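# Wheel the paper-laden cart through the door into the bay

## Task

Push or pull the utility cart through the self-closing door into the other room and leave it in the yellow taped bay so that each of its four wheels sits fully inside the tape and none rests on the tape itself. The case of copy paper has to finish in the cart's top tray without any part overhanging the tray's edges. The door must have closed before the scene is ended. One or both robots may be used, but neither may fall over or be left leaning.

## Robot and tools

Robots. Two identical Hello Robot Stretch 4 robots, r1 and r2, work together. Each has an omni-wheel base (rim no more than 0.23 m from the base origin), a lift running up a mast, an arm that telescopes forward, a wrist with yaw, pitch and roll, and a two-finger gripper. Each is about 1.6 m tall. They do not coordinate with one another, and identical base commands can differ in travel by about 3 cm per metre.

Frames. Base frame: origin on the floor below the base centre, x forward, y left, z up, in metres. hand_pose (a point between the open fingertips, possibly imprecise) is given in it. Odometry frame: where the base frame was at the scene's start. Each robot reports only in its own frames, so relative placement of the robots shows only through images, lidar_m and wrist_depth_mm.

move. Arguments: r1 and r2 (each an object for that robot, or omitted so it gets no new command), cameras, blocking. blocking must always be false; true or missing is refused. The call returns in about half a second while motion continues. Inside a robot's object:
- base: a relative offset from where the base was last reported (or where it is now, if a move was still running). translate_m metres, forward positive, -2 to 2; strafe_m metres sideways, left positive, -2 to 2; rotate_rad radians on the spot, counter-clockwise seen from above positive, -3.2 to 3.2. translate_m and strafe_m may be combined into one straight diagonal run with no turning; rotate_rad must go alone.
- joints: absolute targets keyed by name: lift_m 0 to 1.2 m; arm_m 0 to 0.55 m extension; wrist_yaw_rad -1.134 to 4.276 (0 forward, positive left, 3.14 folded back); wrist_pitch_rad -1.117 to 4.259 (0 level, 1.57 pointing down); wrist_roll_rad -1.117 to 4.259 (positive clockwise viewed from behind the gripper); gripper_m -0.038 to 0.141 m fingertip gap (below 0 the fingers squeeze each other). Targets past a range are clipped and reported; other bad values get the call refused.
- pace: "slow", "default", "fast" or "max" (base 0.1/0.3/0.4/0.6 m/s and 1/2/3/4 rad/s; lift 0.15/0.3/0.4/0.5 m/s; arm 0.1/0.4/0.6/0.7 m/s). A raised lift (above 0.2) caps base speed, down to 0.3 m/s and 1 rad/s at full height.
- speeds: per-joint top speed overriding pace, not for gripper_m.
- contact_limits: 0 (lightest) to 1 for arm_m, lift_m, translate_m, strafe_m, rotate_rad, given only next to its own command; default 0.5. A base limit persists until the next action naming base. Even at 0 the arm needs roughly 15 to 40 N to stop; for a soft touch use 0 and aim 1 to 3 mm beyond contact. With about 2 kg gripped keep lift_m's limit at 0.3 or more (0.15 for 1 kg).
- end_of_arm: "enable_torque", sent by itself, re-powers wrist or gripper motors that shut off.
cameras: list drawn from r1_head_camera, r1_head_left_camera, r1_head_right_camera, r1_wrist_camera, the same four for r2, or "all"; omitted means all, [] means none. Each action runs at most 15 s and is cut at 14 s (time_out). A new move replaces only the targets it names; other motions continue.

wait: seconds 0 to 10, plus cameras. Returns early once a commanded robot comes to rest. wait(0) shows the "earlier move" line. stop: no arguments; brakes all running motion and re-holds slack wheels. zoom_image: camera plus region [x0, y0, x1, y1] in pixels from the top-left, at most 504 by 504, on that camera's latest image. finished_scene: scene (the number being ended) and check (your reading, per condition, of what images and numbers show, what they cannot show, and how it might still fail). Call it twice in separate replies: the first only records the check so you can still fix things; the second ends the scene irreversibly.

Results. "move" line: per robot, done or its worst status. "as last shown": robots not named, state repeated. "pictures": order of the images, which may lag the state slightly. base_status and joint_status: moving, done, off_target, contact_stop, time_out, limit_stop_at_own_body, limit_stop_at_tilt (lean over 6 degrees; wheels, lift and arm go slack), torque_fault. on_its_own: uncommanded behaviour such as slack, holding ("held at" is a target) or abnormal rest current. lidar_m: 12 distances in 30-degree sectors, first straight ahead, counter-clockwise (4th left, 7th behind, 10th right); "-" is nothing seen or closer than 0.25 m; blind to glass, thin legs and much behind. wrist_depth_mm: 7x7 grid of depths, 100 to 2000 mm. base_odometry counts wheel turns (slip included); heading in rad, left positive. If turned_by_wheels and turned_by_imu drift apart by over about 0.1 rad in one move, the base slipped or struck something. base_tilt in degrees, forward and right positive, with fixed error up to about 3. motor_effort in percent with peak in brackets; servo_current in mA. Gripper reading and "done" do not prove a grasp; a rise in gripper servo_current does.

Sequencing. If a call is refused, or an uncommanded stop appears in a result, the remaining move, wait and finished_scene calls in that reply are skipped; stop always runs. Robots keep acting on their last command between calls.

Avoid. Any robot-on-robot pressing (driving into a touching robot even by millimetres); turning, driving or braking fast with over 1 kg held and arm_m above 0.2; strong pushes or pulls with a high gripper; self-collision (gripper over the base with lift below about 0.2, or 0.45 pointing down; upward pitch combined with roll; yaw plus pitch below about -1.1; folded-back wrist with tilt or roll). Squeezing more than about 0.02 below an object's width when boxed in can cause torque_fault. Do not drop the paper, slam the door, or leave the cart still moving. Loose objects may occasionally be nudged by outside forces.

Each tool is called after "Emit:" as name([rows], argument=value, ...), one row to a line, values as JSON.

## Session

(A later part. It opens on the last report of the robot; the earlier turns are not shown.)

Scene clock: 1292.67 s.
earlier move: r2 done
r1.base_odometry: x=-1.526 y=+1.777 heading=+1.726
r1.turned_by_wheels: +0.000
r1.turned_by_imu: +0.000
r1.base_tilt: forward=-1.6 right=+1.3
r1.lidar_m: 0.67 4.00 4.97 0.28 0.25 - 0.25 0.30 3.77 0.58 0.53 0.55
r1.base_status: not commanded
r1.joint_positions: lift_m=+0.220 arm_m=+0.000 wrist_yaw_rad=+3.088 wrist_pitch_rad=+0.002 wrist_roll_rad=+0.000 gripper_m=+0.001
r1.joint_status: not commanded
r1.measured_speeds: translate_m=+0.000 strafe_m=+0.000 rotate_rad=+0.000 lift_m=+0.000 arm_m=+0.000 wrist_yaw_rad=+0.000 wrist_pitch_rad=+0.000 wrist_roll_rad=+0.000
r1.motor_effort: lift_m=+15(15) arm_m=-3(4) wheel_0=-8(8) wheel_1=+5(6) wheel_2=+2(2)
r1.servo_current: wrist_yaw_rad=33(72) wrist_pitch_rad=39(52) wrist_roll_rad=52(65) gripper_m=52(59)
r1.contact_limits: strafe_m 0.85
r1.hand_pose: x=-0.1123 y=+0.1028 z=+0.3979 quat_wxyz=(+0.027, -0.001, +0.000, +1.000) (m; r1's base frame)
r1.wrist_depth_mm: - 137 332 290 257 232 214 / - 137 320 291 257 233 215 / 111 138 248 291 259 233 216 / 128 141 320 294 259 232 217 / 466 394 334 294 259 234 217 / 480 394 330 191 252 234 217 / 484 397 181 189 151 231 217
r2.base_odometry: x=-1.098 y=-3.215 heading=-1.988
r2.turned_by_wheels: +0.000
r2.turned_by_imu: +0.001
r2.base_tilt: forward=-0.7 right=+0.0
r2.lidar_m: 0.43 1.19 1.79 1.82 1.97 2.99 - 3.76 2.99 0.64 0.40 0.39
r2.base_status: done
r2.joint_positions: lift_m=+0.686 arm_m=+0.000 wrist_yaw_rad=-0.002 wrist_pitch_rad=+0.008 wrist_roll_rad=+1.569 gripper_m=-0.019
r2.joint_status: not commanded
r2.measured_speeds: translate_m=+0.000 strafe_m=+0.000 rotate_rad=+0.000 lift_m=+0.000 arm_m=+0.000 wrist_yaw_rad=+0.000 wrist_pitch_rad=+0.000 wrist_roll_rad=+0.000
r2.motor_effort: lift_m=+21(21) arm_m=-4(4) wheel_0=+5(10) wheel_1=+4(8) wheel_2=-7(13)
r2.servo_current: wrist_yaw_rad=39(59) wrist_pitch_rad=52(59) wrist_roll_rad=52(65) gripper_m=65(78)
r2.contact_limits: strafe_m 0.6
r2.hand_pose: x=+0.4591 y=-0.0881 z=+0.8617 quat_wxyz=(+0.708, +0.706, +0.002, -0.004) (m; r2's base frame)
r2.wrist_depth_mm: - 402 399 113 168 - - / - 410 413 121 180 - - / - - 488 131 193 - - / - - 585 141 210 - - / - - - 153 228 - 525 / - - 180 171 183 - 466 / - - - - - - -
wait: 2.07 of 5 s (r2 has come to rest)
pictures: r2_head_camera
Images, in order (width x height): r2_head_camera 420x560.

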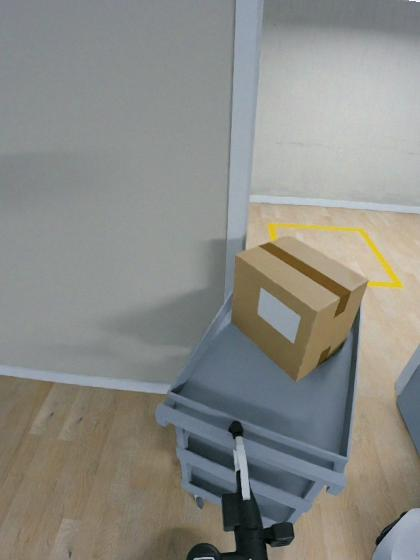

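Emit:
move(blocking=false, r2={"base": {"translate_m": 0.149, "strafe_m": -0.031}, "contact_limits": {"strafe_m": 0.5}, "pace": "slow"}, cameras=[])

Emit:
wait(seconds=5, cameras=["r2_head_camera", "r1_head_right_camera"])

Emit:
zoom_image(camera="r2_head_camera", region=[140, 240, 420, 520])

Emit:
zoom_image(camera="r2_head_camera", region=[190, 200, 340, 340])

Scene clock: 1320.77 s.
move: r2 moving
r1.base_odometry: x=-1.526 y=+1.777 heading=+1.726
r1.turned_by_wheels: +0.000
r1.turned_by_imu: +0.000
r1.base_tilt: forward=-1.6 right=+1.3
r1.lidar_m: 0.67 3.98 4.96 0.30 0.25 - 0.25 0.29 3.76 0.60 0.55 0.57
r1.base_status: not commanded
r1.joint_positions: lift_m=+0.220 arm_m=+0.000 wrist_yaw_rad=+3.088 wrist_pitch_rad=+0.002 wrist_roll_rad=+0.000 gripper_m=+0.001
r1.joint_status: not commanded
r1.measured_speeds: translate_m=+0.000 strafe_m=+0.000 rotate_rad=+0.000 lift_m=+0.000 arm_m=+0.000 wrist_yaw_rad=+0.000 wrist_pitch_rad=+0.000 wrist_roll_rad=+0.000
r1.motor_effort: lift_m=+15(15) arm_m=-4(4) wheel_0=-8(8) wheel_1=+5(6) wheel_2=+2(2)
r1.servo_current: wrist_yaw_rad=46(65) wrist_pitch_rad=39(52) wrist_roll_rad=46(65) gripper_m=46(52)
r1.contact_limits: strafe_m 0.85
r1.hand_pose: x=-0.1123 y=+0.1028 z=+0.3979 quat_wxyz=(+0.027, -0.001, +0.000, +1.000) (m; r1's base frame)
r1.wrist_depth_mm: - 137 332 290 257 230 214 / - 137 320 290 257 232 216 / 111 138 249 291 259 232 216 / 128 141 320 293 260 234 216 / 469 394 336 293 262 234 217 / 480 394 330 191 252 233 218 / 484 399 180 188 151 230 218
r2.base_odometry: x=-1.106 y=-3.225 heading=-1.988
r2.turned_by_wheels: +0.000
r2.turned_by_imu: +0.001
r2.base_tilt: forward=-0.7 right=+0.1
r2.lidar_m: 0.43 1.17 1.77 1.81 1.98 2.97 - 3.76 2.98 0.66 0.68 0.38
r2.base_status: translate_m moving; strafe_m moving
r2.joint_positions: lift_m=+0.686 arm_m=+0.000 wrist_yaw_rad=-0.002 wrist_pitch_rad=+0.008 wrist_roll_rad=+1.569 gripper_m=-0.019
r2.joint_status: not commanded
r2.measured_speeds: translate_m=+0.049 strafe_m=-0.010 rotate_rad=+0.000 lift_m=+0.000 arm_m=+0.000 wrist_yaw_rad=+0.001 wrist_pitch_rad=+0.000 wrist_roll_rad=+0.000
r2.motor_effort: lift_m=+21(21) arm_m=-4(4) wheel_0=+10(12) wheel_1=+4(6) wheel_2=-10(12)
r2.servo_current: wrist_yaw_rad=46(52) wrist_pitch_rad=52(59) wrist_roll_rad=59(65) gripper_m=72(78)
r2.contact_limits: strafe_m 0.5
r2.hand_pose: x=+0.4591 y=-0.0880 z=+0.8617 quat_wxyz=(+0.708, +0.706, +0.002, -0.003) (m; r2's base frame)
r2.wrist_depth_mm: - 399 397 111 167 - - / - 410 410 121 179 - - / - - 492 129 193 - - / - - 591 139 208 - - / - - - 152 227 - 530 / - - 180 171 182 - 462 / - - - - - - -
pictures: none
No camera images: "cameras" was empty.

Scene clock: 1323.03 s.
earlier move: r2 done
r1.base_odometry: x=-1.526 y=+1.777 heading=+1.726
r1.turned_by_wheels: +0.000
r1.turned_by_imu: +0.000
r1.base_tilt: forward=-1.5 right=+1.3
r1.lidar_m: 0.66 3.99 4.96 0.28 0.25 - 0.25 0.31 3.77 0.63 0.55 0.60
r1.base_status: not commanded
r1.joint_positions: lift_m=+0.220 arm_m=+0.000 wrist_yaw_rad=+3.088 wrist_pitch_rad=+0.002 wrist_roll_rad=+0.000 gripper_m=+0.001
r1.joint_status: not commanded
r1.measured_speeds: translate_m=+0.000 strafe_m=+0.000 rotate_rad=+0.000 lift_m=+0.000 arm_m=+0.000 wrist_yaw_rad=+0.000 wrist_pitch_rad=+0.000 wrist_roll_rad=+0.000
r1.motor_effort: lift_m=+15(15) arm_m=-4(4) wheel_0=-7(8) wheel_1=+5(6) wheel_2=+2(2)
r1.servo_current: wrist_yaw_rad=39(65) wrist_pitch_rad=46(52) wrist_roll_rad=52(65) gripper_m=52(52)
r1.contact_limits: strafe_m 0.85
r1.hand_pose: x=-0.1123 y=+0.1028 z=+0.3979 quat_wxyz=(+0.027, -0.001, +0.000, +1.000) (m; r1's base frame)
r1.wrist_depth_mm: - 137 332 289 257 231 214 / - 137 320 291 258 232 216 / 111 138 248 291 259 231 217 / 128 141 320 293 259 234 216 / 462 394 336 293 260 233 217 / 484 397 330 192 253 233 218 / 480 397 181 188 151 230 217
r2.base_odometry: x=-1.187 y=-3.338 heading=-1.988
r2.turned_by_wheels: +0.000
r2.turned_by_imu: +0.000
r2.base_tilt: forward=-0.7 right=+0.1
r2.lidar_m: 0.46 1.03 1.54 1.82 1.98 3.02 - 3.71 2.95 0.61 0.43 0.36
r2.base_status: done
r2.joint_positions: lift_m=+0.686 arm_m=+0.000 wrist_yaw_rad=+0.000 wrist_pitch_rad=+0.008 wrist_roll_rad=+1.569 gripper_m=-0.019
r2.joint_status: not commanded
r2.measured_speeds: translate_m=+0.000 strafe_m=+0.000 rotate_rad=+0.000 lift_m=+0.000 arm_m=+0.000 wrist_yaw_rad=+0.000 wrist_pitch_rad=+0.000 wrist_roll_rad=+0.000
r2.motor_effort: lift_m=+21(21) arm_m=-3(4) wheel_0=+6(13) wheel_1=+5(8) wheel_2=-10(12)
r2.servo_current: wrist_yaw_rad=33(59) wrist_pitch_rad=59(59) wrist_roll_rad=52(65) gripper_m=72(78)
r2.contact_limits: strafe_m 0.5
r2.hand_pose: x=+0.4593 y=-0.0874 z=+0.8617 quat_wxyz=(+0.708, +0.706, +0.003, -0.003) (m; r2's base frame)
r2.wrist_depth_mm: - 370 375 104 160 - - / - 430 415 114 173 - - / - - 512 121 187 - - / - - 621 134 205 - - / - - - 147 226 - 508 / - - 181 168 182 - 455 / - 122 - - - - -
wait: 2.27 of 5 s (r2 has come to rest)
pictures: r1_head_right_camera, r2_head_camera
Images, in order (width x height): r1_head_right_camera 420x672, r2_head_camera 420x560.

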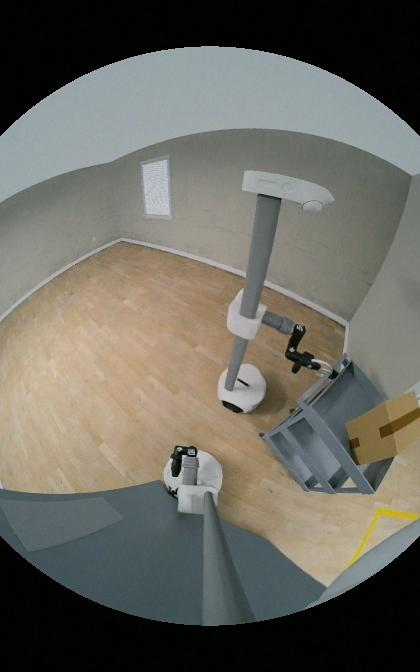

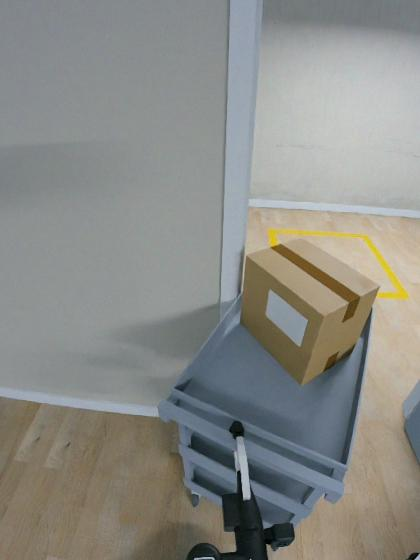

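Scaled by 1.800 from the camera's 420x560 image, which has a finer 1200x1600 frame.

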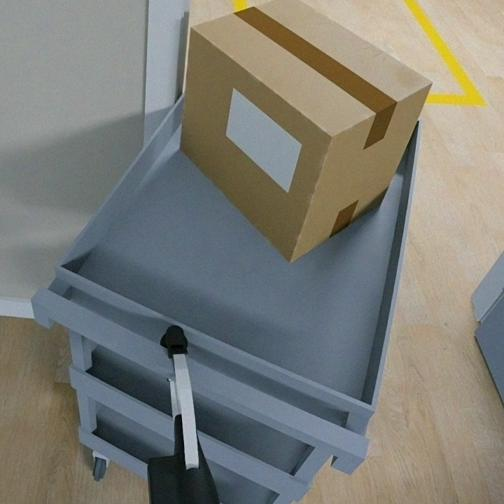

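Scaled by 3.360 from the camera's 420x560 image, which has a finer 1200x1600 frame.

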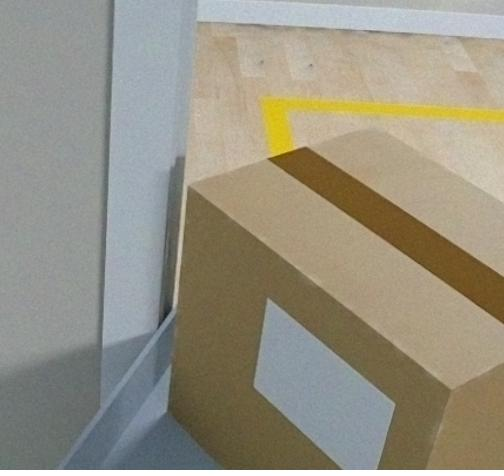

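Emit:
move(blocking=false, r2={"base": {"translate_m": 0.30, "strafe_m": -0.185}, "contact_limits": {"strafe_m": 0.5}, "pace": "slow"}, cameras=[])

Emit:
wait(seconds=6, cameras=["r2_head_camera", "r1_head_right_camera"])

Emit:
zoom_image(camera="r2_head_camera", region=[140, 240, 420, 520])

Emit:
zoom_image(camera="r2_head_camera", region=[150, 200, 300, 340])

Scene clock: 1347.07 s.
move: r2 moving
r1.base_odometry: x=-1.526 y=+1.777 heading=+1.726
r1.turned_by_wheels: +0.000
r1.turned_by_imu: +0.000
r1.base_tilt: forward=-1.5 right=+1.3
r1.lidar_m: 0.66 4.02 4.96 0.27 0.25 - 0.25 0.31 3.77 0.63 0.55 0.61
r1.base_status: not commanded
r1.joint_positions: lift_m=+0.220 arm_m=+0.000 wrist_yaw_rad=+3.088 wrist_pitch_rad=+0.002 wrist_roll_rad=+0.000 gripper_m=+0.001
r1.joint_status: not commanded
r1.measured_speeds: translate_m=+0.000 strafe_m=+0.000 rotate_rad=+0.000 lift_m=+0.000 arm_m=+0.000 wrist_yaw_rad=+0.000 wrist_pitch_rad=+0.000 wrist_roll_rad=+0.000
r1.motor_effort: lift_m=+15(15) arm_m=-4(4) wheel_0=-8(8) wheel_1=+5(6) wheel_2=+2(2)
r1.servo_current: wrist_yaw_rad=52(65) wrist_pitch_rad=33(52) wrist_roll_rad=46(59) gripper_m=46(52)
r1.contact_limits: strafe_m 0.85
r1.hand_pose: x=-0.1123 y=+0.1028 z=+0.3979 quat_wxyz=(+0.027, -0.001, +0.000, +1.000) (m; r1's base frame)
r1.wrist_depth_mm: - 137 332 289 257 232 215 / - 137 320 291 259 232 216 / 111 138 248 290 260 231 217 / 128 141 320 290 259 234 217 / 466 392 336 294 262 234 217 / 480 397 330 192 253 234 218 / 484 397 181 188 152 230 216
r2.base_odometry: x=-1.198 y=-3.346 heading=-1.988
r2.turned_by_wheels: +0.000
r2.turned_by_imu: +0.000
r2.base_tilt: forward=-0.7 right=+0.1
r2.lidar_m: 0.45 0.99 1.54 1.82 1.99 3.03 - 3.67 2.97 0.60 0.41 0.37
r2.base_status: translate_m moving; strafe_m moving
r2.joint_positions: lift_m=+0.686 arm_m=+0.000 wrist_yaw_rad=+0.000 wrist_pitch_rad=+0.008 wrist_roll_rad=+1.569 gripper_m=-0.019
r2.joint_status: not commanded
r2.measured_speeds: translate_m=+0.047 strafe_m=-0.028 rotate_rad=+0.001 lift_m=+0.000 arm_m=+0.000 wrist_yaw_rad=+0.000 wrist_pitch_rad=+0.000 wrist_roll_rad=+0.000
r2.motor_effort: lift_m=+21(21) arm_m=-3(4) wheel_0=+9(10) wheel_1=-3(5) wheel_2=-13(14)
r2.servo_current: wrist_yaw_rad=46(52) wrist_pitch_rad=52(52) wrist_roll_rad=52(52) gripper_m=72(78)
r2.contact_limits: strafe_m 0.5
r2.hand_pose: x=+0.4593 y=-0.0874 z=+0.8617 quat_wxyz=(+0.708, +0.706, +0.003, -0.003) (m; r2's base frame)
r2.wrist_depth_mm: - 368 375 103 158 - - / - 427 418 113 171 - - / - - 512 119 186 - - / - - 621 132 204 - - / - - - 146 226 - 508 / - - 181 167 181 - 449 / - 122 - - - - -
pictures: none
No camera images: "cameras" was empty.

Scene clock: 1351.27 s.
earlier move: r2 done
r1.base_odometry: x=-1.526 y=+1.777 heading=+1.726
r1.turned_by_wheels: +0.000
r1.turned_by_imu: +0.000
r1.base_tilt: forward=-1.5 right=+1.3
r1.lidar_m: 2.82 4.05 4.96 0.26 0.25 - 0.25 0.29 0.91 0.66 0.47 0.50
r1.base_status: not commanded
r1.joint_positions: lift_m=+0.220 arm_m=+0.000 wrist_yaw_rad=+3.088 wrist_pitch_rad=+0.002 wrist_roll_rad=+0.000 gripper_m=+0.001
r1.joint_status: not commanded
r1.measured_speeds: translate_m=+0.000 strafe_m=+0.000 rotate_rad=+0.000 lift_m=+0.000 arm_m=+0.000 wrist_yaw_rad=+0.000 wrist_pitch_rad=+0.000 wrist_roll_rad=+0.000
r1.motor_effort: lift_m=+15(15) arm_m=-3(4) wheel_0=-8(8) wheel_1=+5(6) wheel_2=+2(2)
r1.servo_current: wrist_yaw_rad=46(72) wrist_pitch_rad=46(52) wrist_roll_rad=33(65) gripper_m=46(59)
r1.contact_limits: strafe_m 0.85
r1.hand_pose: x=-0.1123 y=+0.1028 z=+0.3979 quat_wxyz=(+0.027, -0.001, +0.000, +1.000) (m; r1's base frame)
r1.wrist_depth_mm: - 137 330 290 257 232 215 / - 138 319 291 259 233 216 / 111 138 248 293 258 231 215 / 128 141 322 293 259 233 216 / 466 392 336 294 258 235 216 / 484 399 329 192 252 234 218 / 484 397 181 188 151 230 218
r2.base_odometry: x=-1.477 y=-3.537 heading=-1.988
r2.turned_by_wheels: +0.000
r2.turned_by_imu: +0.001
r2.base_tilt: forward=-0.7 right=+0.0
r2.lidar_m: 0.43 0.66 1.05 1.97 2.16 3.24 - 3.52 0.49 0.54 0.41 0.35
r2.base_status: done
r2.joint_positions: lift_m=+0.686 arm_m=+0.000 wrist_yaw_rad=+0.000 wrist_pitch_rad=+0.008 wrist_roll_rad=+1.569 gripper_m=-0.019
r2.joint_status: not commanded
r2.measured_speeds: translate_m=+0.000 strafe_m=+0.000 rotate_rad=+0.000 lift_m=+0.000 arm_m=+0.000 wrist_yaw_rad=+0.000 wrist_pitch_rad=+0.000 wrist_roll_rad=+0.000
r2.motor_effort: lift_m=+21(21) arm_m=-1(4) wheel_0=+6(12) wheel_1=-3(7) wheel_2=-6(14)
r2.servo_current: wrist_yaw_rad=46(59) wrist_pitch_rad=52(59) wrist_roll_rad=52(59) gripper_m=72(78)
r2.contact_limits: strafe_m 0.5
r2.hand_pose: x=+0.4593 y=-0.0874 z=+0.8617 quat_wxyz=(+0.708, +0.706, +0.003, -0.003) (m; r2's base frame)
r2.wrist_depth_mm: - 366 375 104 158 - - / - 430 418 111 171 - - / - - 521 118 186 - - / - - - 132 204 - - / - - - 149 225 1756 504 / - - 185 168 182 1618 455 / 397 397 399 - 343 343 402
wait: 4.20 of 6 s (r2 has come to rest)
pictures: r1_head_right_camera, r2_head_camera
Images, in order (width x height): r1_head_right_camera 420x672, r2_head_camera 420x560.

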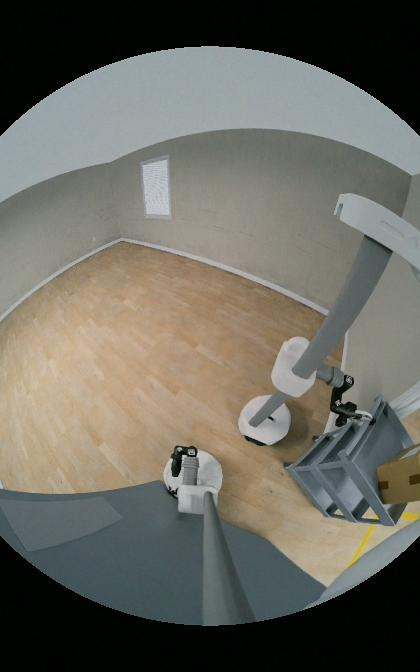

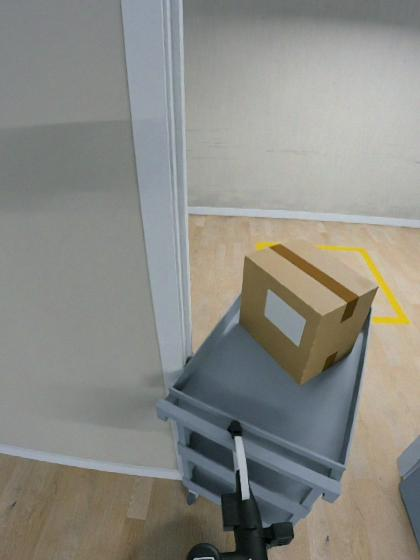

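Scaled by 1.800 from the camera's 420x560 image, which has a finer 1200x1600 frame.

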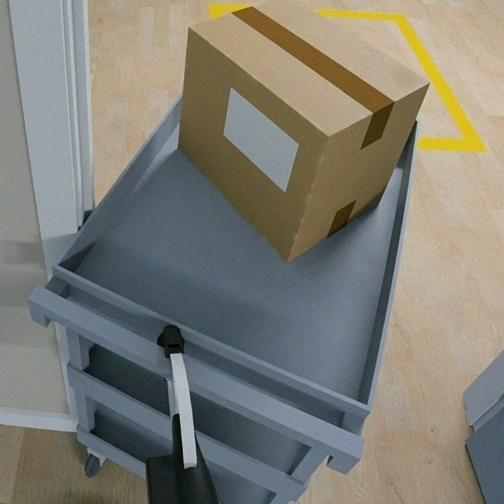

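Scaled by 3.360 from the camera's 420x560 image, which has a finer 1200x1600 frame.

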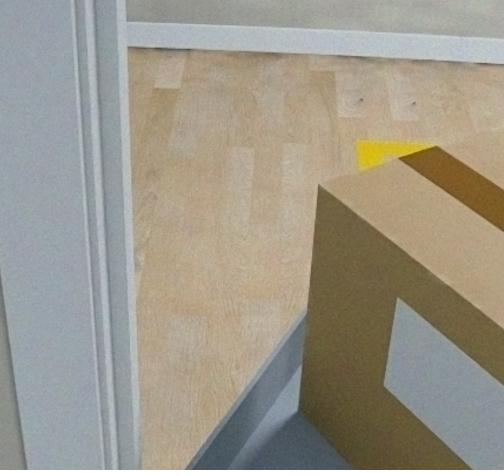

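Emit:
move(blocking=false, r2={"base": {"translate_m": 0.386, "strafe_m": -0.236}, "contact_limits": {"strafe_m": 0.5}, "pace": "slow"}, cameras=[])

Emit:
wait(seconds=7, cameras=["r2_head_camera"])

Emit:
zoom_image(camera="r2_head_camera", region=[140, 240, 420, 520])

Scene clock: 1385.23 s.
move: r2 moving
r1.base_odometry: x=-1.526 y=+1.777 heading=+1.726
r1.turned_by_wheels: +0.000
r1.turned_by_imu: +0.000
r1.base_tilt: forward=-1.5 right=+1.3
r1.lidar_m: 2.80 4.02 4.97 0.29 0.25 - 0.25 0.30 0.90 0.68 0.49 0.49
r1.base_status: not commanded
r1.joint_positions: lift_m=+0.220 arm_m=+0.000 wrist_yaw_rad=+3.088 wrist_pitch_rad=+0.002 wrist_roll_rad=+0.000 gripper_m=+0.001
r1.joint_status: not commanded
r1.measured_speeds: translate_m=+0.000 strafe_m=+0.000 rotate_rad=+0.000 lift_m=+0.000 arm_m=+0.000 wrist_yaw_rad=+0.000 wrist_pitch_rad=+0.000 wrist_roll_rad=+0.000
r1.motor_effort: lift_m=+15(15) arm_m=-4(4) wheel_0=-7(8) wheel_1=+6(6) wheel_2=+2(2)
r1.servo_current: wrist_yaw_rad=52(65) wrist_pitch_rad=39(52) wrist_roll_rad=39(52) gripper_m=52(52)
r1.contact_limits: strafe_m 0.85
r1.hand_pose: x=-0.1123 y=+0.1028 z=+0.3979 quat_wxyz=(+0.027, -0.001, +0.000, +1.000) (m; r1's base frame)
r1.wrist_depth_mm: - 137 330 289 258 230 214 / - 138 319 293 257 232 216 / 111 138 248 291 260 233 216 / 128 141 322 293 259 234 216 / 466 394 336 293 259 234 217 / 484 394 329 191 253 233 218 / 488 397 181 187 151 230 217
r2.base_odometry: x=-1.489 y=-3.545 heading=-1.988
r2.turned_by_wheels: +0.000
r2.turned_by_imu: +0.000
r2.base_tilt: forward=-0.7 right=+0.0
r2.lidar_m: 0.43 0.67 1.02 1.97 2.17 3.25 - 3.51 0.50 0.53 0.40 0.36
r2.base_status: translate_m moving; strafe_m moving
r2.joint_positions: lift_m=+0.686 arm_m=+0.000 wrist_yaw_rad=+0.000 wrist_pitch_rad=+0.008 wrist_roll_rad=+1.569 gripper_m=-0.019
r2.joint_status: not commanded
r2.measured_speeds: translate_m=+0.047 strafe_m=-0.029 rotate_rad=-0.001 lift_m=+0.000 arm_m=+0.000 wrist_yaw_rad=+0.000 wrist_pitch_rad=+0.000 wrist_roll_rad=+0.000
r2.motor_effort: lift_m=+21(21) arm_m=+1(1) wheel_0=+12(13) wheel_1=-2(5) wheel_2=-10(11)
r2.servo_current: wrist_yaw_rad=46(52) wrist_pitch_rad=52(59) wrist_roll_rad=52(59) gripper_m=72(78)
r2.contact_limits: strafe_m 0.5
r2.hand_pose: x=+0.4593 y=-0.0874 z=+0.8617 quat_wxyz=(+0.708, +0.706, +0.003, -0.003) (m; r2's base frame)
r2.wrist_depth_mm: - 368 375 103 158 - - / - 433 418 110 170 - - / - - 521 118 186 - - / - - - 132 204 - - / - - - 146 225 1708 508 / - - 186 167 182 1708 455 / 387 141 - - - 343 389
pictures: none
No camera images: "cameras" was empty.

Scene clock: 1390.43 s.
earlier move: r2 done
r1.base_odometry: x=-1.526 y=+1.777 heading=+1.726
r1.turned_by_wheels: +0.000
r1.turned_by_imu: +0.000
r1.base_tilt: forward=-1.6 right=+1.3
r1.lidar_m: 2.81 4.01 4.96 0.28 0.25 - 0.25 0.28 0.96 0.54 0.60 2.63
r1.base_status: not commanded
r1.joint_positions: lift_m=+0.220 arm_m=+0.000 wrist_yaw_rad=+3.088 wrist_pitch_rad=+0.002 wrist_roll_rad=+0.000 gripper_m=+0.001
r1.joint_status: not commanded
r1.measured_speeds: translate_m=+0.000 strafe_m=+0.000 rotate_rad=+0.000 lift_m=+0.000 arm_m=+0.000 wrist_yaw_rad=+0.000 wrist_pitch_rad=+0.000 wrist_roll_rad=+0.000
r1.motor_effort: lift_m=+15(15) arm_m=-3(4) wheel_0=-8(8) wheel_1=+5(6) wheel_2=+2(2)
r1.servo_current: wrist_yaw_rad=46(72) wrist_pitch_rad=46(52) wrist_roll_rad=33(65) gripper_m=46(59)
r1.contact_limits: strafe_m 0.85
r1.hand_pose: x=-0.1123 y=+0.1028 z=+0.3979 quat_wxyz=(+0.027, -0.001, +0.000, +1.000) (m; r1's base frame)
r1.wrist_depth_mm: - 137 332 289 256 231 215 / - 138 320 291 259 232 216 / 111 137 247 291 259 231 216 / 128 141 319 293 260 234 216 / 466 397 336 293 262 233 217 / 480 392 332 192 253 234 218 / 488 399 181 187 151 231 218
r2.base_odometry: x=-1.849 y=-3.794 heading=-1.988
r2.turned_by_wheels: +0.000
r2.turned_by_imu: +0.002
r2.base_tilt: forward=-0.6 right=+0.0
r2.lidar_m: 0.43 0.36 0.36 1.63 2.36 3.56 - 0.59 0.67 0.65 0.77 0.36
r2.base_status: done
r2.joint_positions: lift_m=+0.686 arm_m=+0.000 wrist_yaw_rad=+0.000 wrist_pitch_rad=+0.008 wrist_roll_rad=+1.569 gripper_m=-0.019
r2.joint_status: not commanded
r2.measured_speeds: translate_m=+0.000 strafe_m=+0.000 rotate_rad=+0.000 lift_m=+0.000 arm_m=+0.000 wrist_yaw_rad=+0.000 wrist_pitch_rad=+0.000 wrist_roll_rad=+0.000
r2.motor_effort: lift_m=+21(21) arm_m=+4(4) wheel_0=+6(14) wheel_1=-5(7) wheel_2=-4(11)
r2.servo_current: wrist_yaw_rad=46(65) wrist_pitch_rad=52(59) wrist_roll_rad=52(59) gripper_m=72(78)
r2.contact_limits: strafe_m 0.5
r2.hand_pose: x=+0.4593 y=-0.0874 z=+0.8617 quat_wxyz=(+0.708, +0.706, +0.003, -0.003) (m; r2's base frame)
r2.wrist_depth_mm: - 370 375 104 158 - - / - 430 418 113 172 - - / - - 517 119 187 - - / - - - 132 204 - - / - - - 149 226 1708 508 / - - 185 167 182 1576 469 / - - - - - 343 1182
wait: 5.20 of 7 s (r2 has come to rest)
pictures: r2_head_camera
Images, in order (width x height): r2_head_camera 420x560.

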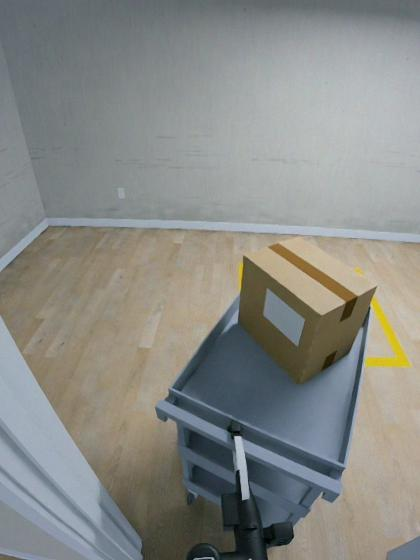

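Scaled by 1.800 from the camera's 420x560 image, which has a finer 1200x1600 frame.

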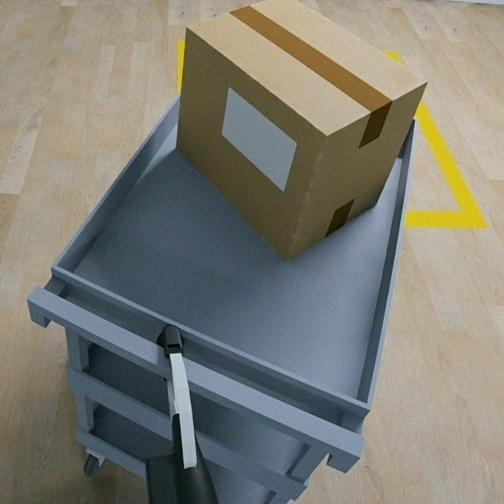

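Emit:
wait(seconds=0, cameras=["r2_head_left_camera", "r2_head_right_camera"])

Scene clock: 1416.03 s.
r1.base_odometry: x=-1.526 y=+1.777 heading=+1.726
r1.turned_by_wheels: +0.000
r1.turned_by_imu: +0.000
r1.base_tilt: forward=-1.6 right=+1.3
r1.lidar_m: 2.80 4.00 4.96 0.27 0.25 - 0.25 0.28 0.96 0.56 0.61 2.63
r1.base_status: not commanded
r1.joint_positions: lift_m=+0.220 arm_m=+0.000 wrist_yaw_rad=+3.088 wrist_pitch_rad=+0.002 wrist_roll_rad=+0.000 gripper_m=+0.001
r1.joint_status: not commanded
r1.measured_speeds: translate_m=+0.000 strafe_m=+0.000 rotate_rad=+0.000 lift_m=+0.000 arm_m=+0.000 wrist_yaw_rad=+0.000 wrist_pitch_rad=+0.000 wrist_roll_rad=+0.000
r1.motor_effort: lift_m=+15(15) arm_m=-3(4) wheel_0=-8(8) wheel_1=+5(6) wheel_2=+2(2)
r1.servo_current: wrist_yaw_rad=46(72) wrist_pitch_rad=39(52) wrist_roll_rad=39(65) gripper_m=46(59)
r1.contact_limits: strafe_m 0.85
r1.hand_pose: x=-0.1123 y=+0.1028 z=+0.3979 quat_wxyz=(+0.027, -0.001, +0.000, +1.000) (m; r1's base frame)
r1.wrist_depth_mm: - 137 332 290 257 231 214 / - 138 320 290 259 232 216 / 111 138 248 291 259 231 216 / 128 141 320 291 260 234 216 / 469 392 338 293 260 233 217 / 484 394 329 192 253 234 218 / 484 397 181 188 152 231 217
r2.base_odometry: x=-1.849 y=-3.794 heading=-1.988
r2.turned_by_wheels: +0.000
r2.turned_by_imu: +0.000
r2.base_tilt: forward=-0.7 right=+0.0
r2.lidar_m: 0.43 0.37 0.35 1.65 2.35 3.57 - 0.59 0.68 0.67 0.78 0.36
r2.base_status: done
r2.joint_positions: lift_m=+0.686 arm_m=+0.000 wrist_yaw_rad=+0.000 wrist_pitch_rad=+0.008 wrist_roll_rad=+1.569 gripper_m=-0.019
r2.joint_status: not commanded
r2.measured_speeds: translate_m=+0.000 strafe_m=+0.000 rotate_rad=+0.000 lift_m=+0.000 arm_m=+0.000 wrist_yaw_rad=+0.000 wrist_pitch_rad=+0.000 wrist_roll_rad=+0.000
r2.motor_effort: lift_m=+21(21) arm_m=+4(4) wheel_0=+6(14) wheel_1=-5(7) wheel_2=-4(11)
r2.servo_current: wrist_yaw_rad=46(65) wrist_pitch_rad=52(59) wrist_roll_rad=39(59) gripper_m=72(78)
r2.contact_limits: strafe_m 0.5
r2.hand_pose: x=+0.4593 y=-0.0874 z=+0.8617 quat_wxyz=(+0.708, +0.706, +0.003, -0.003) (m; r2's base frame)
r2.wrist_depth_mm: - 370 375 104 158 - - / - 427 418 113 172 - - / - - 512 119 186 - - / - - - 132 204 - - / - - - 150 226 1708 504 / - - 186 168 182 1618 473 / - - - - - 343 1182
pictures: r2_head_left_camera, r2_head_right_camera
Images, in order (width x height): r2_head_left_camera 420x672, r2_head_right_camera 420x672.

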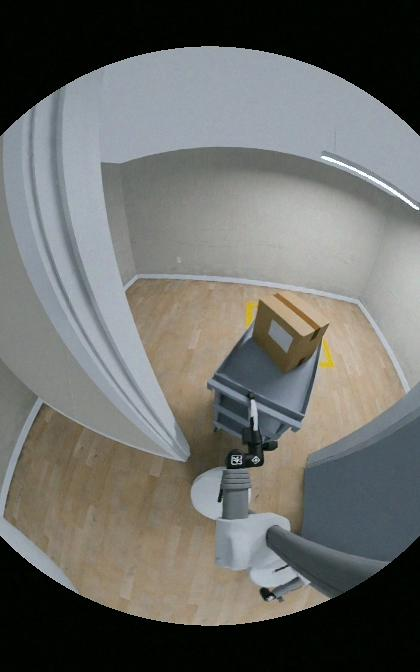

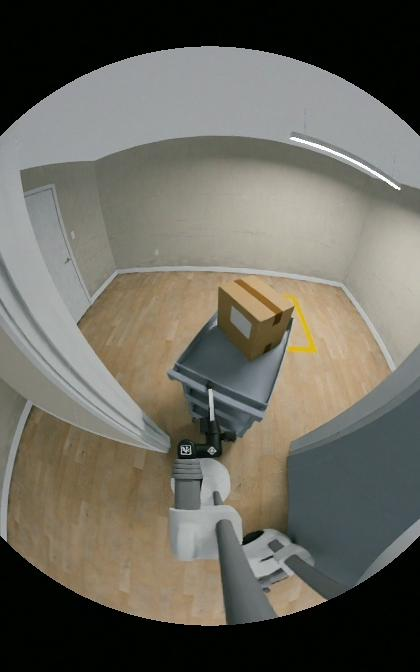

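Emit:
wait(seconds=0, cameras=["r2_head_camera"])

Emit:
zoom_image(camera="r2_head_camera", region=[0, 280, 210, 560])

Emit:
zoom_image(camera="r2_head_camera", region=[220, 230, 420, 400])

Scene clock: 1439.80 s.
r1.base_odometry: x=-1.526 y=+1.777 heading=+1.726
r1.turned_by_wheels: +0.000
r1.turned_by_imu: +0.000
r1.base_tilt: forward=-1.5 right=+1.3
r1.lidar_m: 2.80 4.01 4.96 0.27 0.25 - 0.25 0.30 0.97 0.54 0.59 2.63
r1.base_status: not commanded
r1.joint_positions: lift_m=+0.220 arm_m=+0.000 wrist_yaw_rad=+3.088 wrist_pitch_rad=+0.002 wrist_roll_rad=+0.000 gripper_m=+0.001
r1.joint_status: not commanded
r1.measured_speeds: translate_m=+0.000 strafe_m=+0.000 rotate_rad=+0.000 lift_m=+0.000 arm_m=+0.000 wrist_yaw_rad=+0.000 wrist_pitch_rad=+0.000 wrist_roll_rad=+0.000
r1.motor_effort: lift_m=+15(15) arm_m=-4(4) wheel_0=-7(8) wheel_1=+6(6) wheel_2=+2(2)
r1.servo_current: wrist_yaw_rad=52(72) wrist_pitch_rad=39(52) wrist_roll_rad=52(65) gripper_m=46(59)
r1.contact_limits: strafe_m 0.85
r1.hand_pose: x=-0.1123 y=+0.1028 z=+0.3979 quat_wxyz=(+0.027, -0.001, +0.000, +1.000) (m; r1's base frame)
r1.wrist_depth_mm: - 137 332 289 258 232 215 / - 138 320 293 259 232 216 / 111 138 248 293 259 233 216 / 128 141 322 291 259 234 216 / 466 397 336 293 260 234 217 / 484 394 329 191 252 234 218 / 488 397 181 188 151 230 218
r2.base_odometry: x=-1.849 y=-3.794 heading=-1.988
r2.turned_by_wheels: +0.000
r2.turned_by_imu: +0.000
r2.base_tilt: forward=-0.6 right=+0.0
r2.lidar_m: 0.44 0.38 0.36 1.60 2.36 3.53 - 0.59 0.69 0.67 0.77 0.37
r2.base_status: done
r2.joint_positions: lift_m=+0.686 arm_m=+0.000 wrist_yaw_rad=+0.000 wrist_pitch_rad=+0.008 wrist_roll_rad=+1.569 gripper_m=-0.019
r2.joint_status: not commanded
r2.measured_speeds: translate_m=+0.000 strafe_m=+0.000 rotate_rad=+0.000 lift_m=+0.000 arm_m=+0.000 wrist_yaw_rad=+0.000 wrist_pitch_rad=+0.000 wrist_roll_rad=+0.000
r2.motor_effort: lift_m=+21(21) arm_m=+4(4) wheel_0=+6(14) wheel_1=-5(7) wheel_2=-4(11)
r2.servo_current: wrist_yaw_rad=46(65) wrist_pitch_rad=52(59) wrist_roll_rad=46(59) gripper_m=65(78)
r2.contact_limits: strafe_m 0.5
r2.hand_pose: x=+0.4593 y=-0.0874 z=+0.8617 quat_wxyz=(+0.708, +0.706, +0.003, -0.003) (m; r2's base frame)
r2.wrist_depth_mm: - 373 375 104 158 - - / - 430 413 113 172 - - / - - 517 119 187 - - / - - - 133 204 - - / - - - 150 226 1708 504 / - - 186 167 182 1576 473 / - - - - - 345 1160
pictures: r2_head_camera
Images, in order (width x height): r2_head_camera 420x560.

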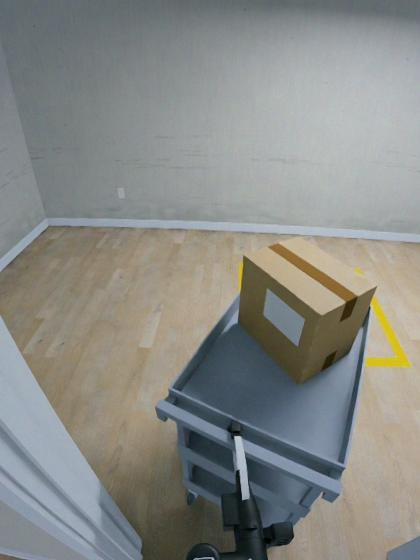

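Scaled by 1.800 from the camera's 420x560 image, which has a finer 1200x1600 frame.

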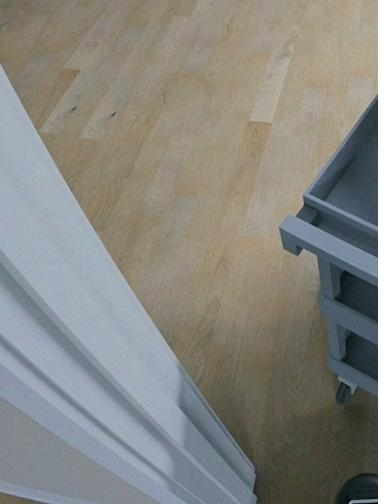

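Scaled by 2.520 from the camera's 420x560 image, which has a finer 1200x1600 frame.

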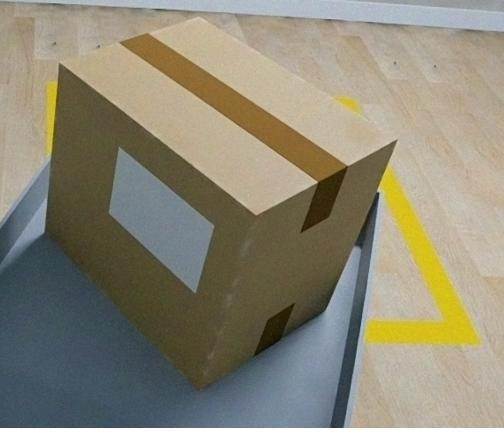

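Emit:
move(blocking=false, r2={"base": {"translate_m": 0.263, "strafe_m": -0.247}, "contact_limits": {"strafe_m": 0.5}, "pace": "slow"}, cameras=[])

Emit:
wait(seconds=6, cameras=["r2_head_camera", "r2_head_right_camera"])

Emit:
zoom_image(camera="r2_head_camera", region=[140, 240, 420, 520])

Scene clock: 1491.43 s.
move: r2 moving
r1.base_odometry: x=-1.526 y=+1.777 heading=+1.726
r1.turned_by_wheels: +0.000
r1.turned_by_imu: +0.000
r1.base_tilt: forward=-1.6 right=+1.3
r1.lidar_m: 2.78 4.03 4.96 0.25 0.25 - 0.25 0.27 0.99 0.55 0.61 2.64
r1.base_status: not commanded
r1.joint_positions: lift_m=+0.220 arm_m=+0.000 wrist_yaw_rad=+3.088 wrist_pitch_rad=+0.002 wrist_roll_rad=+0.000 gripper_m=+0.001
r1.joint_status: not commanded
r1.measured_speeds: translate_m=+0.000 strafe_m=+0.000 rotate_rad=+0.000 lift_m=+0.000 arm_m=+0.000 wrist_yaw_rad=+0.000 wrist_pitch_rad=+0.000 wrist_roll_rad=+0.000
r1.motor_effort: lift_m=+15(15) arm_m=-4(4) wheel_0=-8(8) wheel_1=+5(5) wheel_2=+2(2)
r1.servo_current: wrist_yaw_rad=52(52) wrist_pitch_rad=46(46) wrist_roll_rad=39(72) gripper_m=52(52)
r1.contact_limits: strafe_m 0.85
r1.hand_pose: x=-0.1123 y=+0.1028 z=+0.3979 quat_wxyz=(+0.027, -0.001, +0.000, +1.000) (m; r1's base frame)
r1.wrist_depth_mm: - 137 330 290 258 231 214 / - 138 320 290 258 232 216 / 111 138 248 291 258 233 216 / 128 141 322 293 259 234 216 / 466 392 334 291 260 233 217 / 488 397 327 192 253 234 216 / 488 399 181 189 151 230 217
r2.base_odometry: x=-1.861 y=-3.799 heading=-1.988
r2.turned_by_wheels: +0.000
r2.turned_by_imu: +0.000
r2.base_tilt: forward=-0.7 right=+0.0
r2.lidar_m: 0.43 0.38 0.35 1.54 2.33 3.54 - 0.58 0.67 0.64 0.76 0.37
r2.base_status: translate_m moving; strafe_m moving
r2.joint_positions: lift_m=+0.686 arm_m=+0.000 wrist_yaw_rad=+0.000 wrist_pitch_rad=+0.008 wrist_roll_rad=+1.569 gripper_m=-0.019
r2.joint_status: not commanded
r2.measured_speeds: translate_m=+0.037 strafe_m=-0.034 rotate_rad=+0.003 lift_m=+0.000 arm_m=+0.000 wrist_yaw_rad=+0.000 wrist_pitch_rad=+0.000 wrist_roll_rad=+0.000
r2.motor_effort: lift_m=+21(21) arm_m=+4(4) wheel_0=+8(13) wheel_1=-5(6) wheel_2=-9(9)
r2.servo_current: wrist_yaw_rad=39(59) wrist_pitch_rad=46(52) wrist_roll_rad=46(52) gripper_m=72(78)
r2.contact_limits: strafe_m 0.5
r2.hand_pose: x=+0.4593 y=-0.0873 z=+0.8617 quat_wxyz=(+0.708, +0.706, +0.003, -0.003) (m; r2's base frame)
r2.wrist_depth_mm: - 370 373 104 158 - - / - 430 418 113 171 - - / - - 512 119 187 - - / - - - 132 204 - - / - - - 146 225 1708 504 / - - 186 167 181 1618 466 / - - - - - 343 1182
pictures: none
No camera images: "cameras" was empty.

Scene clock: 1495.77 s.
earlier move: r2 done
r1.base_odometry: x=-1.526 y=+1.777 heading=+1.726
r1.turned_by_wheels: +0.000
r1.turned_by_imu: +0.000
r1.base_tilt: forward=-1.6 right=+1.3
r1.lidar_m: 2.80 4.01 4.96 0.29 0.25 - 0.25 0.29 0.71 0.74 1.26 2.63
r1.base_status: not commanded
r1.joint_positions: lift_m=+0.220 arm_m=+0.000 wrist_yaw_rad=+3.088 wrist_pitch_rad=+0.002 wrist_roll_rad=+0.000 gripper_m=+0.001
r1.joint_status: not commanded
r1.measured_speeds: translate_m=+0.000 strafe_m=+0.000 rotate_rad=+0.000 lift_m=+0.000 arm_m=+0.000 wrist_yaw_rad=+0.000 wrist_pitch_rad=+0.000 wrist_roll_rad=+0.000
r1.motor_effort: lift_m=+15(15) arm_m=-4(4) wheel_0=-8(8) wheel_1=+5(6) wheel_2=+2(2)
r1.servo_current: wrist_yaw_rad=52(72) wrist_pitch_rad=39(52) wrist_roll_rad=46(78) gripper_m=46(52)
r1.contact_limits: strafe_m 0.85
r1.hand_pose: x=-0.1123 y=+0.1028 z=+0.3979 quat_wxyz=(+0.027, -0.001, +0.000, +1.000) (m; r1's base frame)
r1.wrist_depth_mm: - 137 330 290 258 232 215 / - 137 320 291 258 233 216 / 111 138 248 291 259 233 215 / 128 141 322 293 258 233 217 / 462 394 338 293 259 234 217 / 480 397 329 191 253 234 218 / 484 394 181 189 151 230 216
r2.base_odometry: x=-2.181 y=-3.934 heading=-1.989
r2.turned_by_wheels: +0.000
r2.turned_by_imu: +0.002
r2.base_tilt: forward=-0.7 right=+0.1
r2.lidar_m: 0.44 2.98 2.41 0.48 2.59 3.89 0.70 0.59 0.45 0.49 2.59 0.38
r2.base_status: done
r2.joint_positions: lift_m=+0.686 arm_m=+0.000 wrist_yaw_rad=+0.002 wrist_pitch_rad=+0.008 wrist_roll_rad=+1.569 gripper_m=-0.019
r2.joint_status: not commanded
r2.measured_speeds: translate_m=+0.000 strafe_m=+0.000 rotate_rad=+0.000 lift_m=+0.000 arm_m=+0.000 wrist_yaw_rad=+0.000 wrist_pitch_rad=+0.000 wrist_roll_rad=+0.000
r2.motor_effort: lift_m=+21(21) arm_m=+4(4) wheel_0=+5(16) wheel_1=-3(7) wheel_2=-4(9)
r2.servo_current: wrist_yaw_rad=52(65) wrist_pitch_rad=52(59) wrist_roll_rad=46(65) gripper_m=72(78)
r2.contact_limits: strafe_m 0.5
r2.hand_pose: x=+0.4594 y=-0.0870 z=+0.8617 quat_wxyz=(+0.708, +0.706, +0.003, -0.002) (m; r2's base frame)
r2.wrist_depth_mm: - 430 427 118 175 - - / - 413 404 126 185 - - / - - 477 135 196 - - / - - 591 144 214 - - / - - - 155 227 1708 - / - - 186 170 181 1576 484 / - - - - - 1430 1160
wait: 4.33 of 6 s (r2 has come to rest)
pictures: r2_head_camera, r2_head_right_camera
Images, in order (width x height): r2_head_camera 420x560, r2_head_right_camera 420x672.

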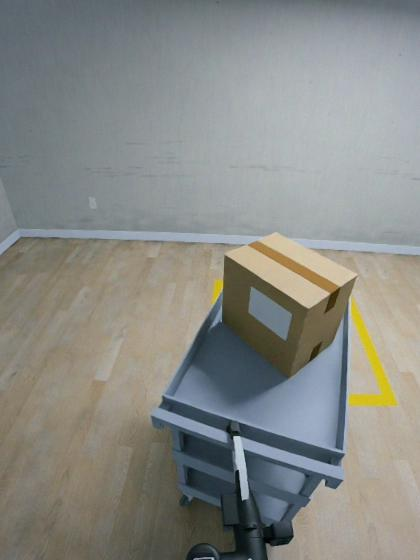

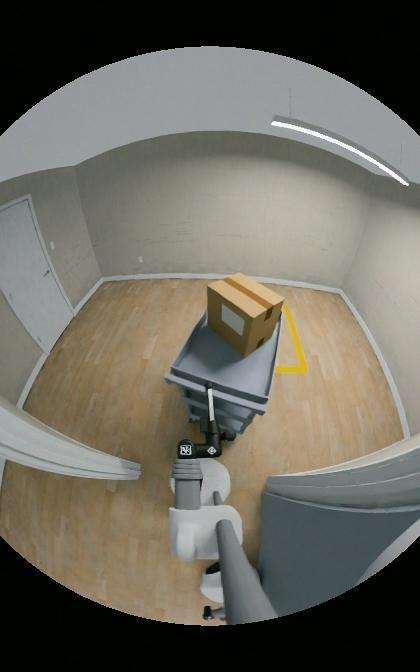

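Scaled by 1.800 from the camera's 420x560 image, which has a finer 1200x1600 frame.

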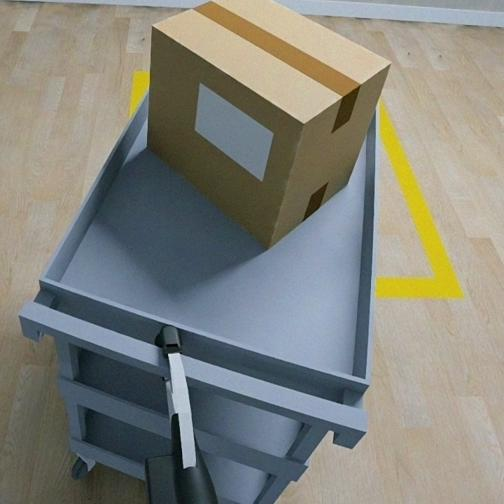

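Emit:
move(blocking=false, r2={"base": {"translate_m": 0.468, "strafe_m": -0.176}, "contact_limits": {"strafe_m": 0.5}, "pace": "slow"}, cameras=[])

Emit:
wait(seconds=7, cameras=["r2_head_camera", "r2_head_right_camera"])

Emit:
zoom_image(camera="r2_head_camera", region=[140, 240, 420, 520])

Scene clock: 1523.23 s.
move: r2 moving
r1.base_odometry: x=-1.526 y=+1.777 heading=+1.726
r1.turned_by_wheels: +0.000
r1.turned_by_imu: +0.000
r1.base_tilt: forward=-1.6 right=+1.3
r1.lidar_m: 2.80 4.00 4.97 0.31 0.25 - 0.25 0.31 0.72 0.74 1.23 2.62
r1.base_status: not commanded
r1.joint_positions: lift_m=+0.220 arm_m=+0.000 wrist_yaw_rad=+3.088 wrist_pitch_rad=+0.002 wrist_roll_rad=+0.000 gripper_m=+0.001
r1.joint_status: not commanded
r1.measured_speeds: translate_m=+0.000 strafe_m=+0.000 rotate_rad=+0.000 lift_m=+0.000 arm_m=+0.000 wrist_yaw_rad=+0.000 wrist_pitch_rad=+0.000 wrist_roll_rad=+0.000
r1.motor_effort: lift_m=+15(15) arm_m=-3(4) wheel_0=-8(8) wheel_1=+5(6) wheel_2=+2(2)
r1.servo_current: wrist_yaw_rad=59(59) wrist_pitch_rad=46(52) wrist_roll_rad=46(59) gripper_m=46(52)
r1.contact_limits: strafe_m 0.85
r1.hand_pose: x=-0.1123 y=+0.1028 z=+0.3979 quat_wxyz=(+0.027, -0.001, +0.000, +1.000) (m; r1's base frame)
r1.wrist_depth_mm: - 137 330 290 258 232 215 / - 137 319 291 259 232 216 / 111 138 248 291 259 233 216 / 128 141 320 293 258 234 217 / 466 397 334 294 262 233 218 / 480 397 329 192 254 233 217 / 488 397 181 188 151 230 217
r2.base_odometry: x=-2.191 y=-3.944 heading=-1.988
r2.turned_by_wheels: +0.000
r2.turned_by_imu: +0.001
r2.base_tilt: forward=-0.7 right=+0.1
r2.lidar_m: 0.43 3.00 2.42 0.46 2.60 3.90 0.75 0.57 0.46 0.48 2.57 0.38
r2.base_status: translate_m moving; strafe_m moving
r2.joint_positions: lift_m=+0.686 arm_m=+0.000 wrist_yaw_rad=+0.002 wrist_pitch_rad=+0.008 wrist_roll_rad=+1.569 gripper_m=-0.019
r2.joint_status: not commanded
r2.measured_speeds: translate_m=+0.049 strafe_m=-0.019 rotate_rad=-0.001 lift_m=+0.000 arm_m=+0.000 wrist_yaw_rad=+0.000 wrist_pitch_rad=+0.000 wrist_roll_rad=+0.000
r2.motor_effort: lift_m=+21(21) arm_m=+4(4) wheel_0=+13(13) wheel_1=+5(7) wheel_2=-10(11)
r2.servo_current: wrist_yaw_rad=46(52) wrist_pitch_rad=52(52) wrist_roll_rad=59(72) gripper_m=65(72)
r2.contact_limits: strafe_m 0.5
r2.hand_pose: x=+0.4594 y=-0.0870 z=+0.8617 quat_wxyz=(+0.708, +0.706, +0.003, -0.002) (m; r2's base frame)
r2.wrist_depth_mm: - 436 430 121 176 - - / - 413 404 127 186 - - / - - 480 135 198 - - / - - 585 145 215 - - / - - - 155 227 1863 - / - - 186 171 181 1618 492 / - - - - - 1661 1182
pictures: none
No camera images: "cameras" was empty.

Scene clock: 1528.97 s.
earlier move: r2 done
r1.base_odometry: x=-1.526 y=+1.777 heading=+1.726
r1.turned_by_wheels: +0.000
r1.turned_by_imu: +0.000
r1.base_tilt: forward=-1.6 right=+1.3
r1.lidar_m: 2.80 4.00 4.95 0.27 0.25 - 0.25 0.30 1.19 1.13 1.24 2.64
r1.base_status: not commanded
r1.joint_positions: lift_m=+0.220 arm_m=+0.000 wrist_yaw_rad=+3.088 wrist_pitch_rad=+0.002 wrist_roll_rad=+0.000 gripper_m=+0.001
r1.joint_status: not commanded
r1.measured_speeds: translate_m=+0.000 strafe_m=+0.000 rotate_rad=+0.000 lift_m=+0.000 arm_m=+0.000 wrist_yaw_rad=+0.000 wrist_pitch_rad=+0.000 wrist_roll_rad=+0.000
r1.motor_effort: lift_m=+15(15) arm_m=-4(4) wheel_0=-8(8) wheel_1=+6(6) wheel_2=+2(2)
r1.servo_current: wrist_yaw_rad=52(72) wrist_pitch_rad=46(59) wrist_roll_rad=46(72) gripper_m=52(59)
r1.contact_limits: strafe_m 0.85
r1.hand_pose: x=-0.1123 y=+0.1028 z=+0.3979 quat_wxyz=(+0.027, -0.001, +0.000, +1.000) (m; r1's base frame)
r1.wrist_depth_mm: - 137 332 289 258 232 215 / - 138 319 293 258 231 216 / 111 138 248 291 259 232 216 / 128 141 322 293 260 234 216 / 469 392 334 293 260 234 218 / 477 397 329 192 252 235 218 / 488 397 180 189 151 231 218
r2.base_odometry: x=-2.532 y=-4.291 heading=-1.988
r2.turned_by_wheels: +0.000
r2.turned_by_imu: +0.000
r2.base_tilt: forward=-0.7 right=+0.0
r2.lidar_m: 0.44 2.58 2.50 1.18 0.74 4.11 0.98 0.57 0.68 2.24 0.39 0.37
r2.base_status: done
r2.joint_positions: lift_m=+0.686 arm_m=+0.000 wrist_yaw_rad=-0.001 wrist_pitch_rad=+0.008 wrist_roll_rad=+1.569 gripper_m=-0.019
r2.joint_status: not commanded
r2.measured_speeds: translate_m=+0.000 strafe_m=+0.000 rotate_rad=+0.000 lift_m=+0.000 arm_m=+0.000 wrist_yaw_rad=+0.000 wrist_pitch_rad=+0.000 wrist_roll_rad=+0.000
r2.motor_effort: lift_m=+21(21) arm_m=+3(4) wheel_0=+3(13) wheel_1=+4(7) wheel_2=-7(13)
r2.servo_current: wrist_yaw_rad=52(59) wrist_pitch_rad=59(59) wrist_roll_rad=46(72) gripper_m=72(78)
r2.contact_limits: strafe_m 0.5
r2.hand_pose: x=+0.4592 y=-0.0876 z=+0.8617 quat_wxyz=(+0.708, +0.706, +0.002, -0.003) (m; r2's base frame)
r2.wrist_depth_mm: - 370 377 105 160 - - / - 430 418 115 173 - - / - - 508 123 188 - - / - - - 135 205 - - / - - - 151 227 1756 508 / - - 186 169 182 1618 469 / - - - - - 340 1205
wait: 5.73 of 7 s (r2 has come to rest)
pictures: r2_head_camera, r2_head_right_camera
Images, in order (width x height): r2_head_camera 420x560, r2_head_right_camera 420x672.

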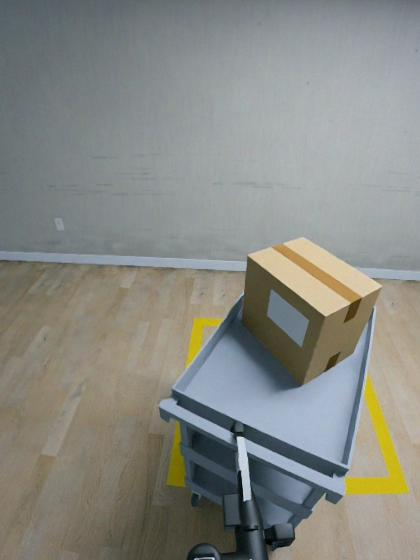

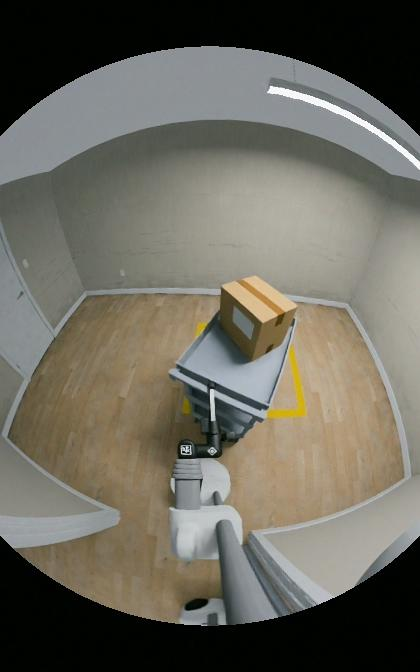

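Scaled by 1.800 from the camera's 420x560 image, which has a finer 1200x1600 frame.

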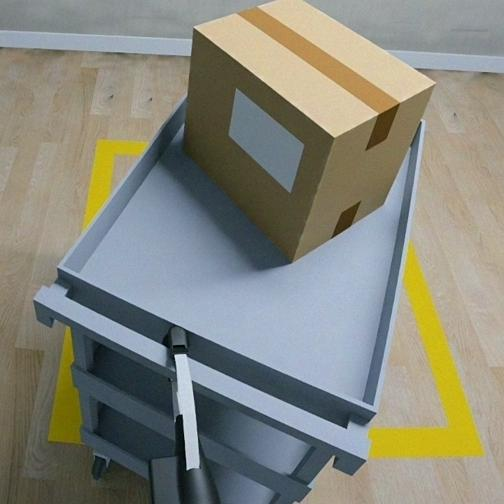

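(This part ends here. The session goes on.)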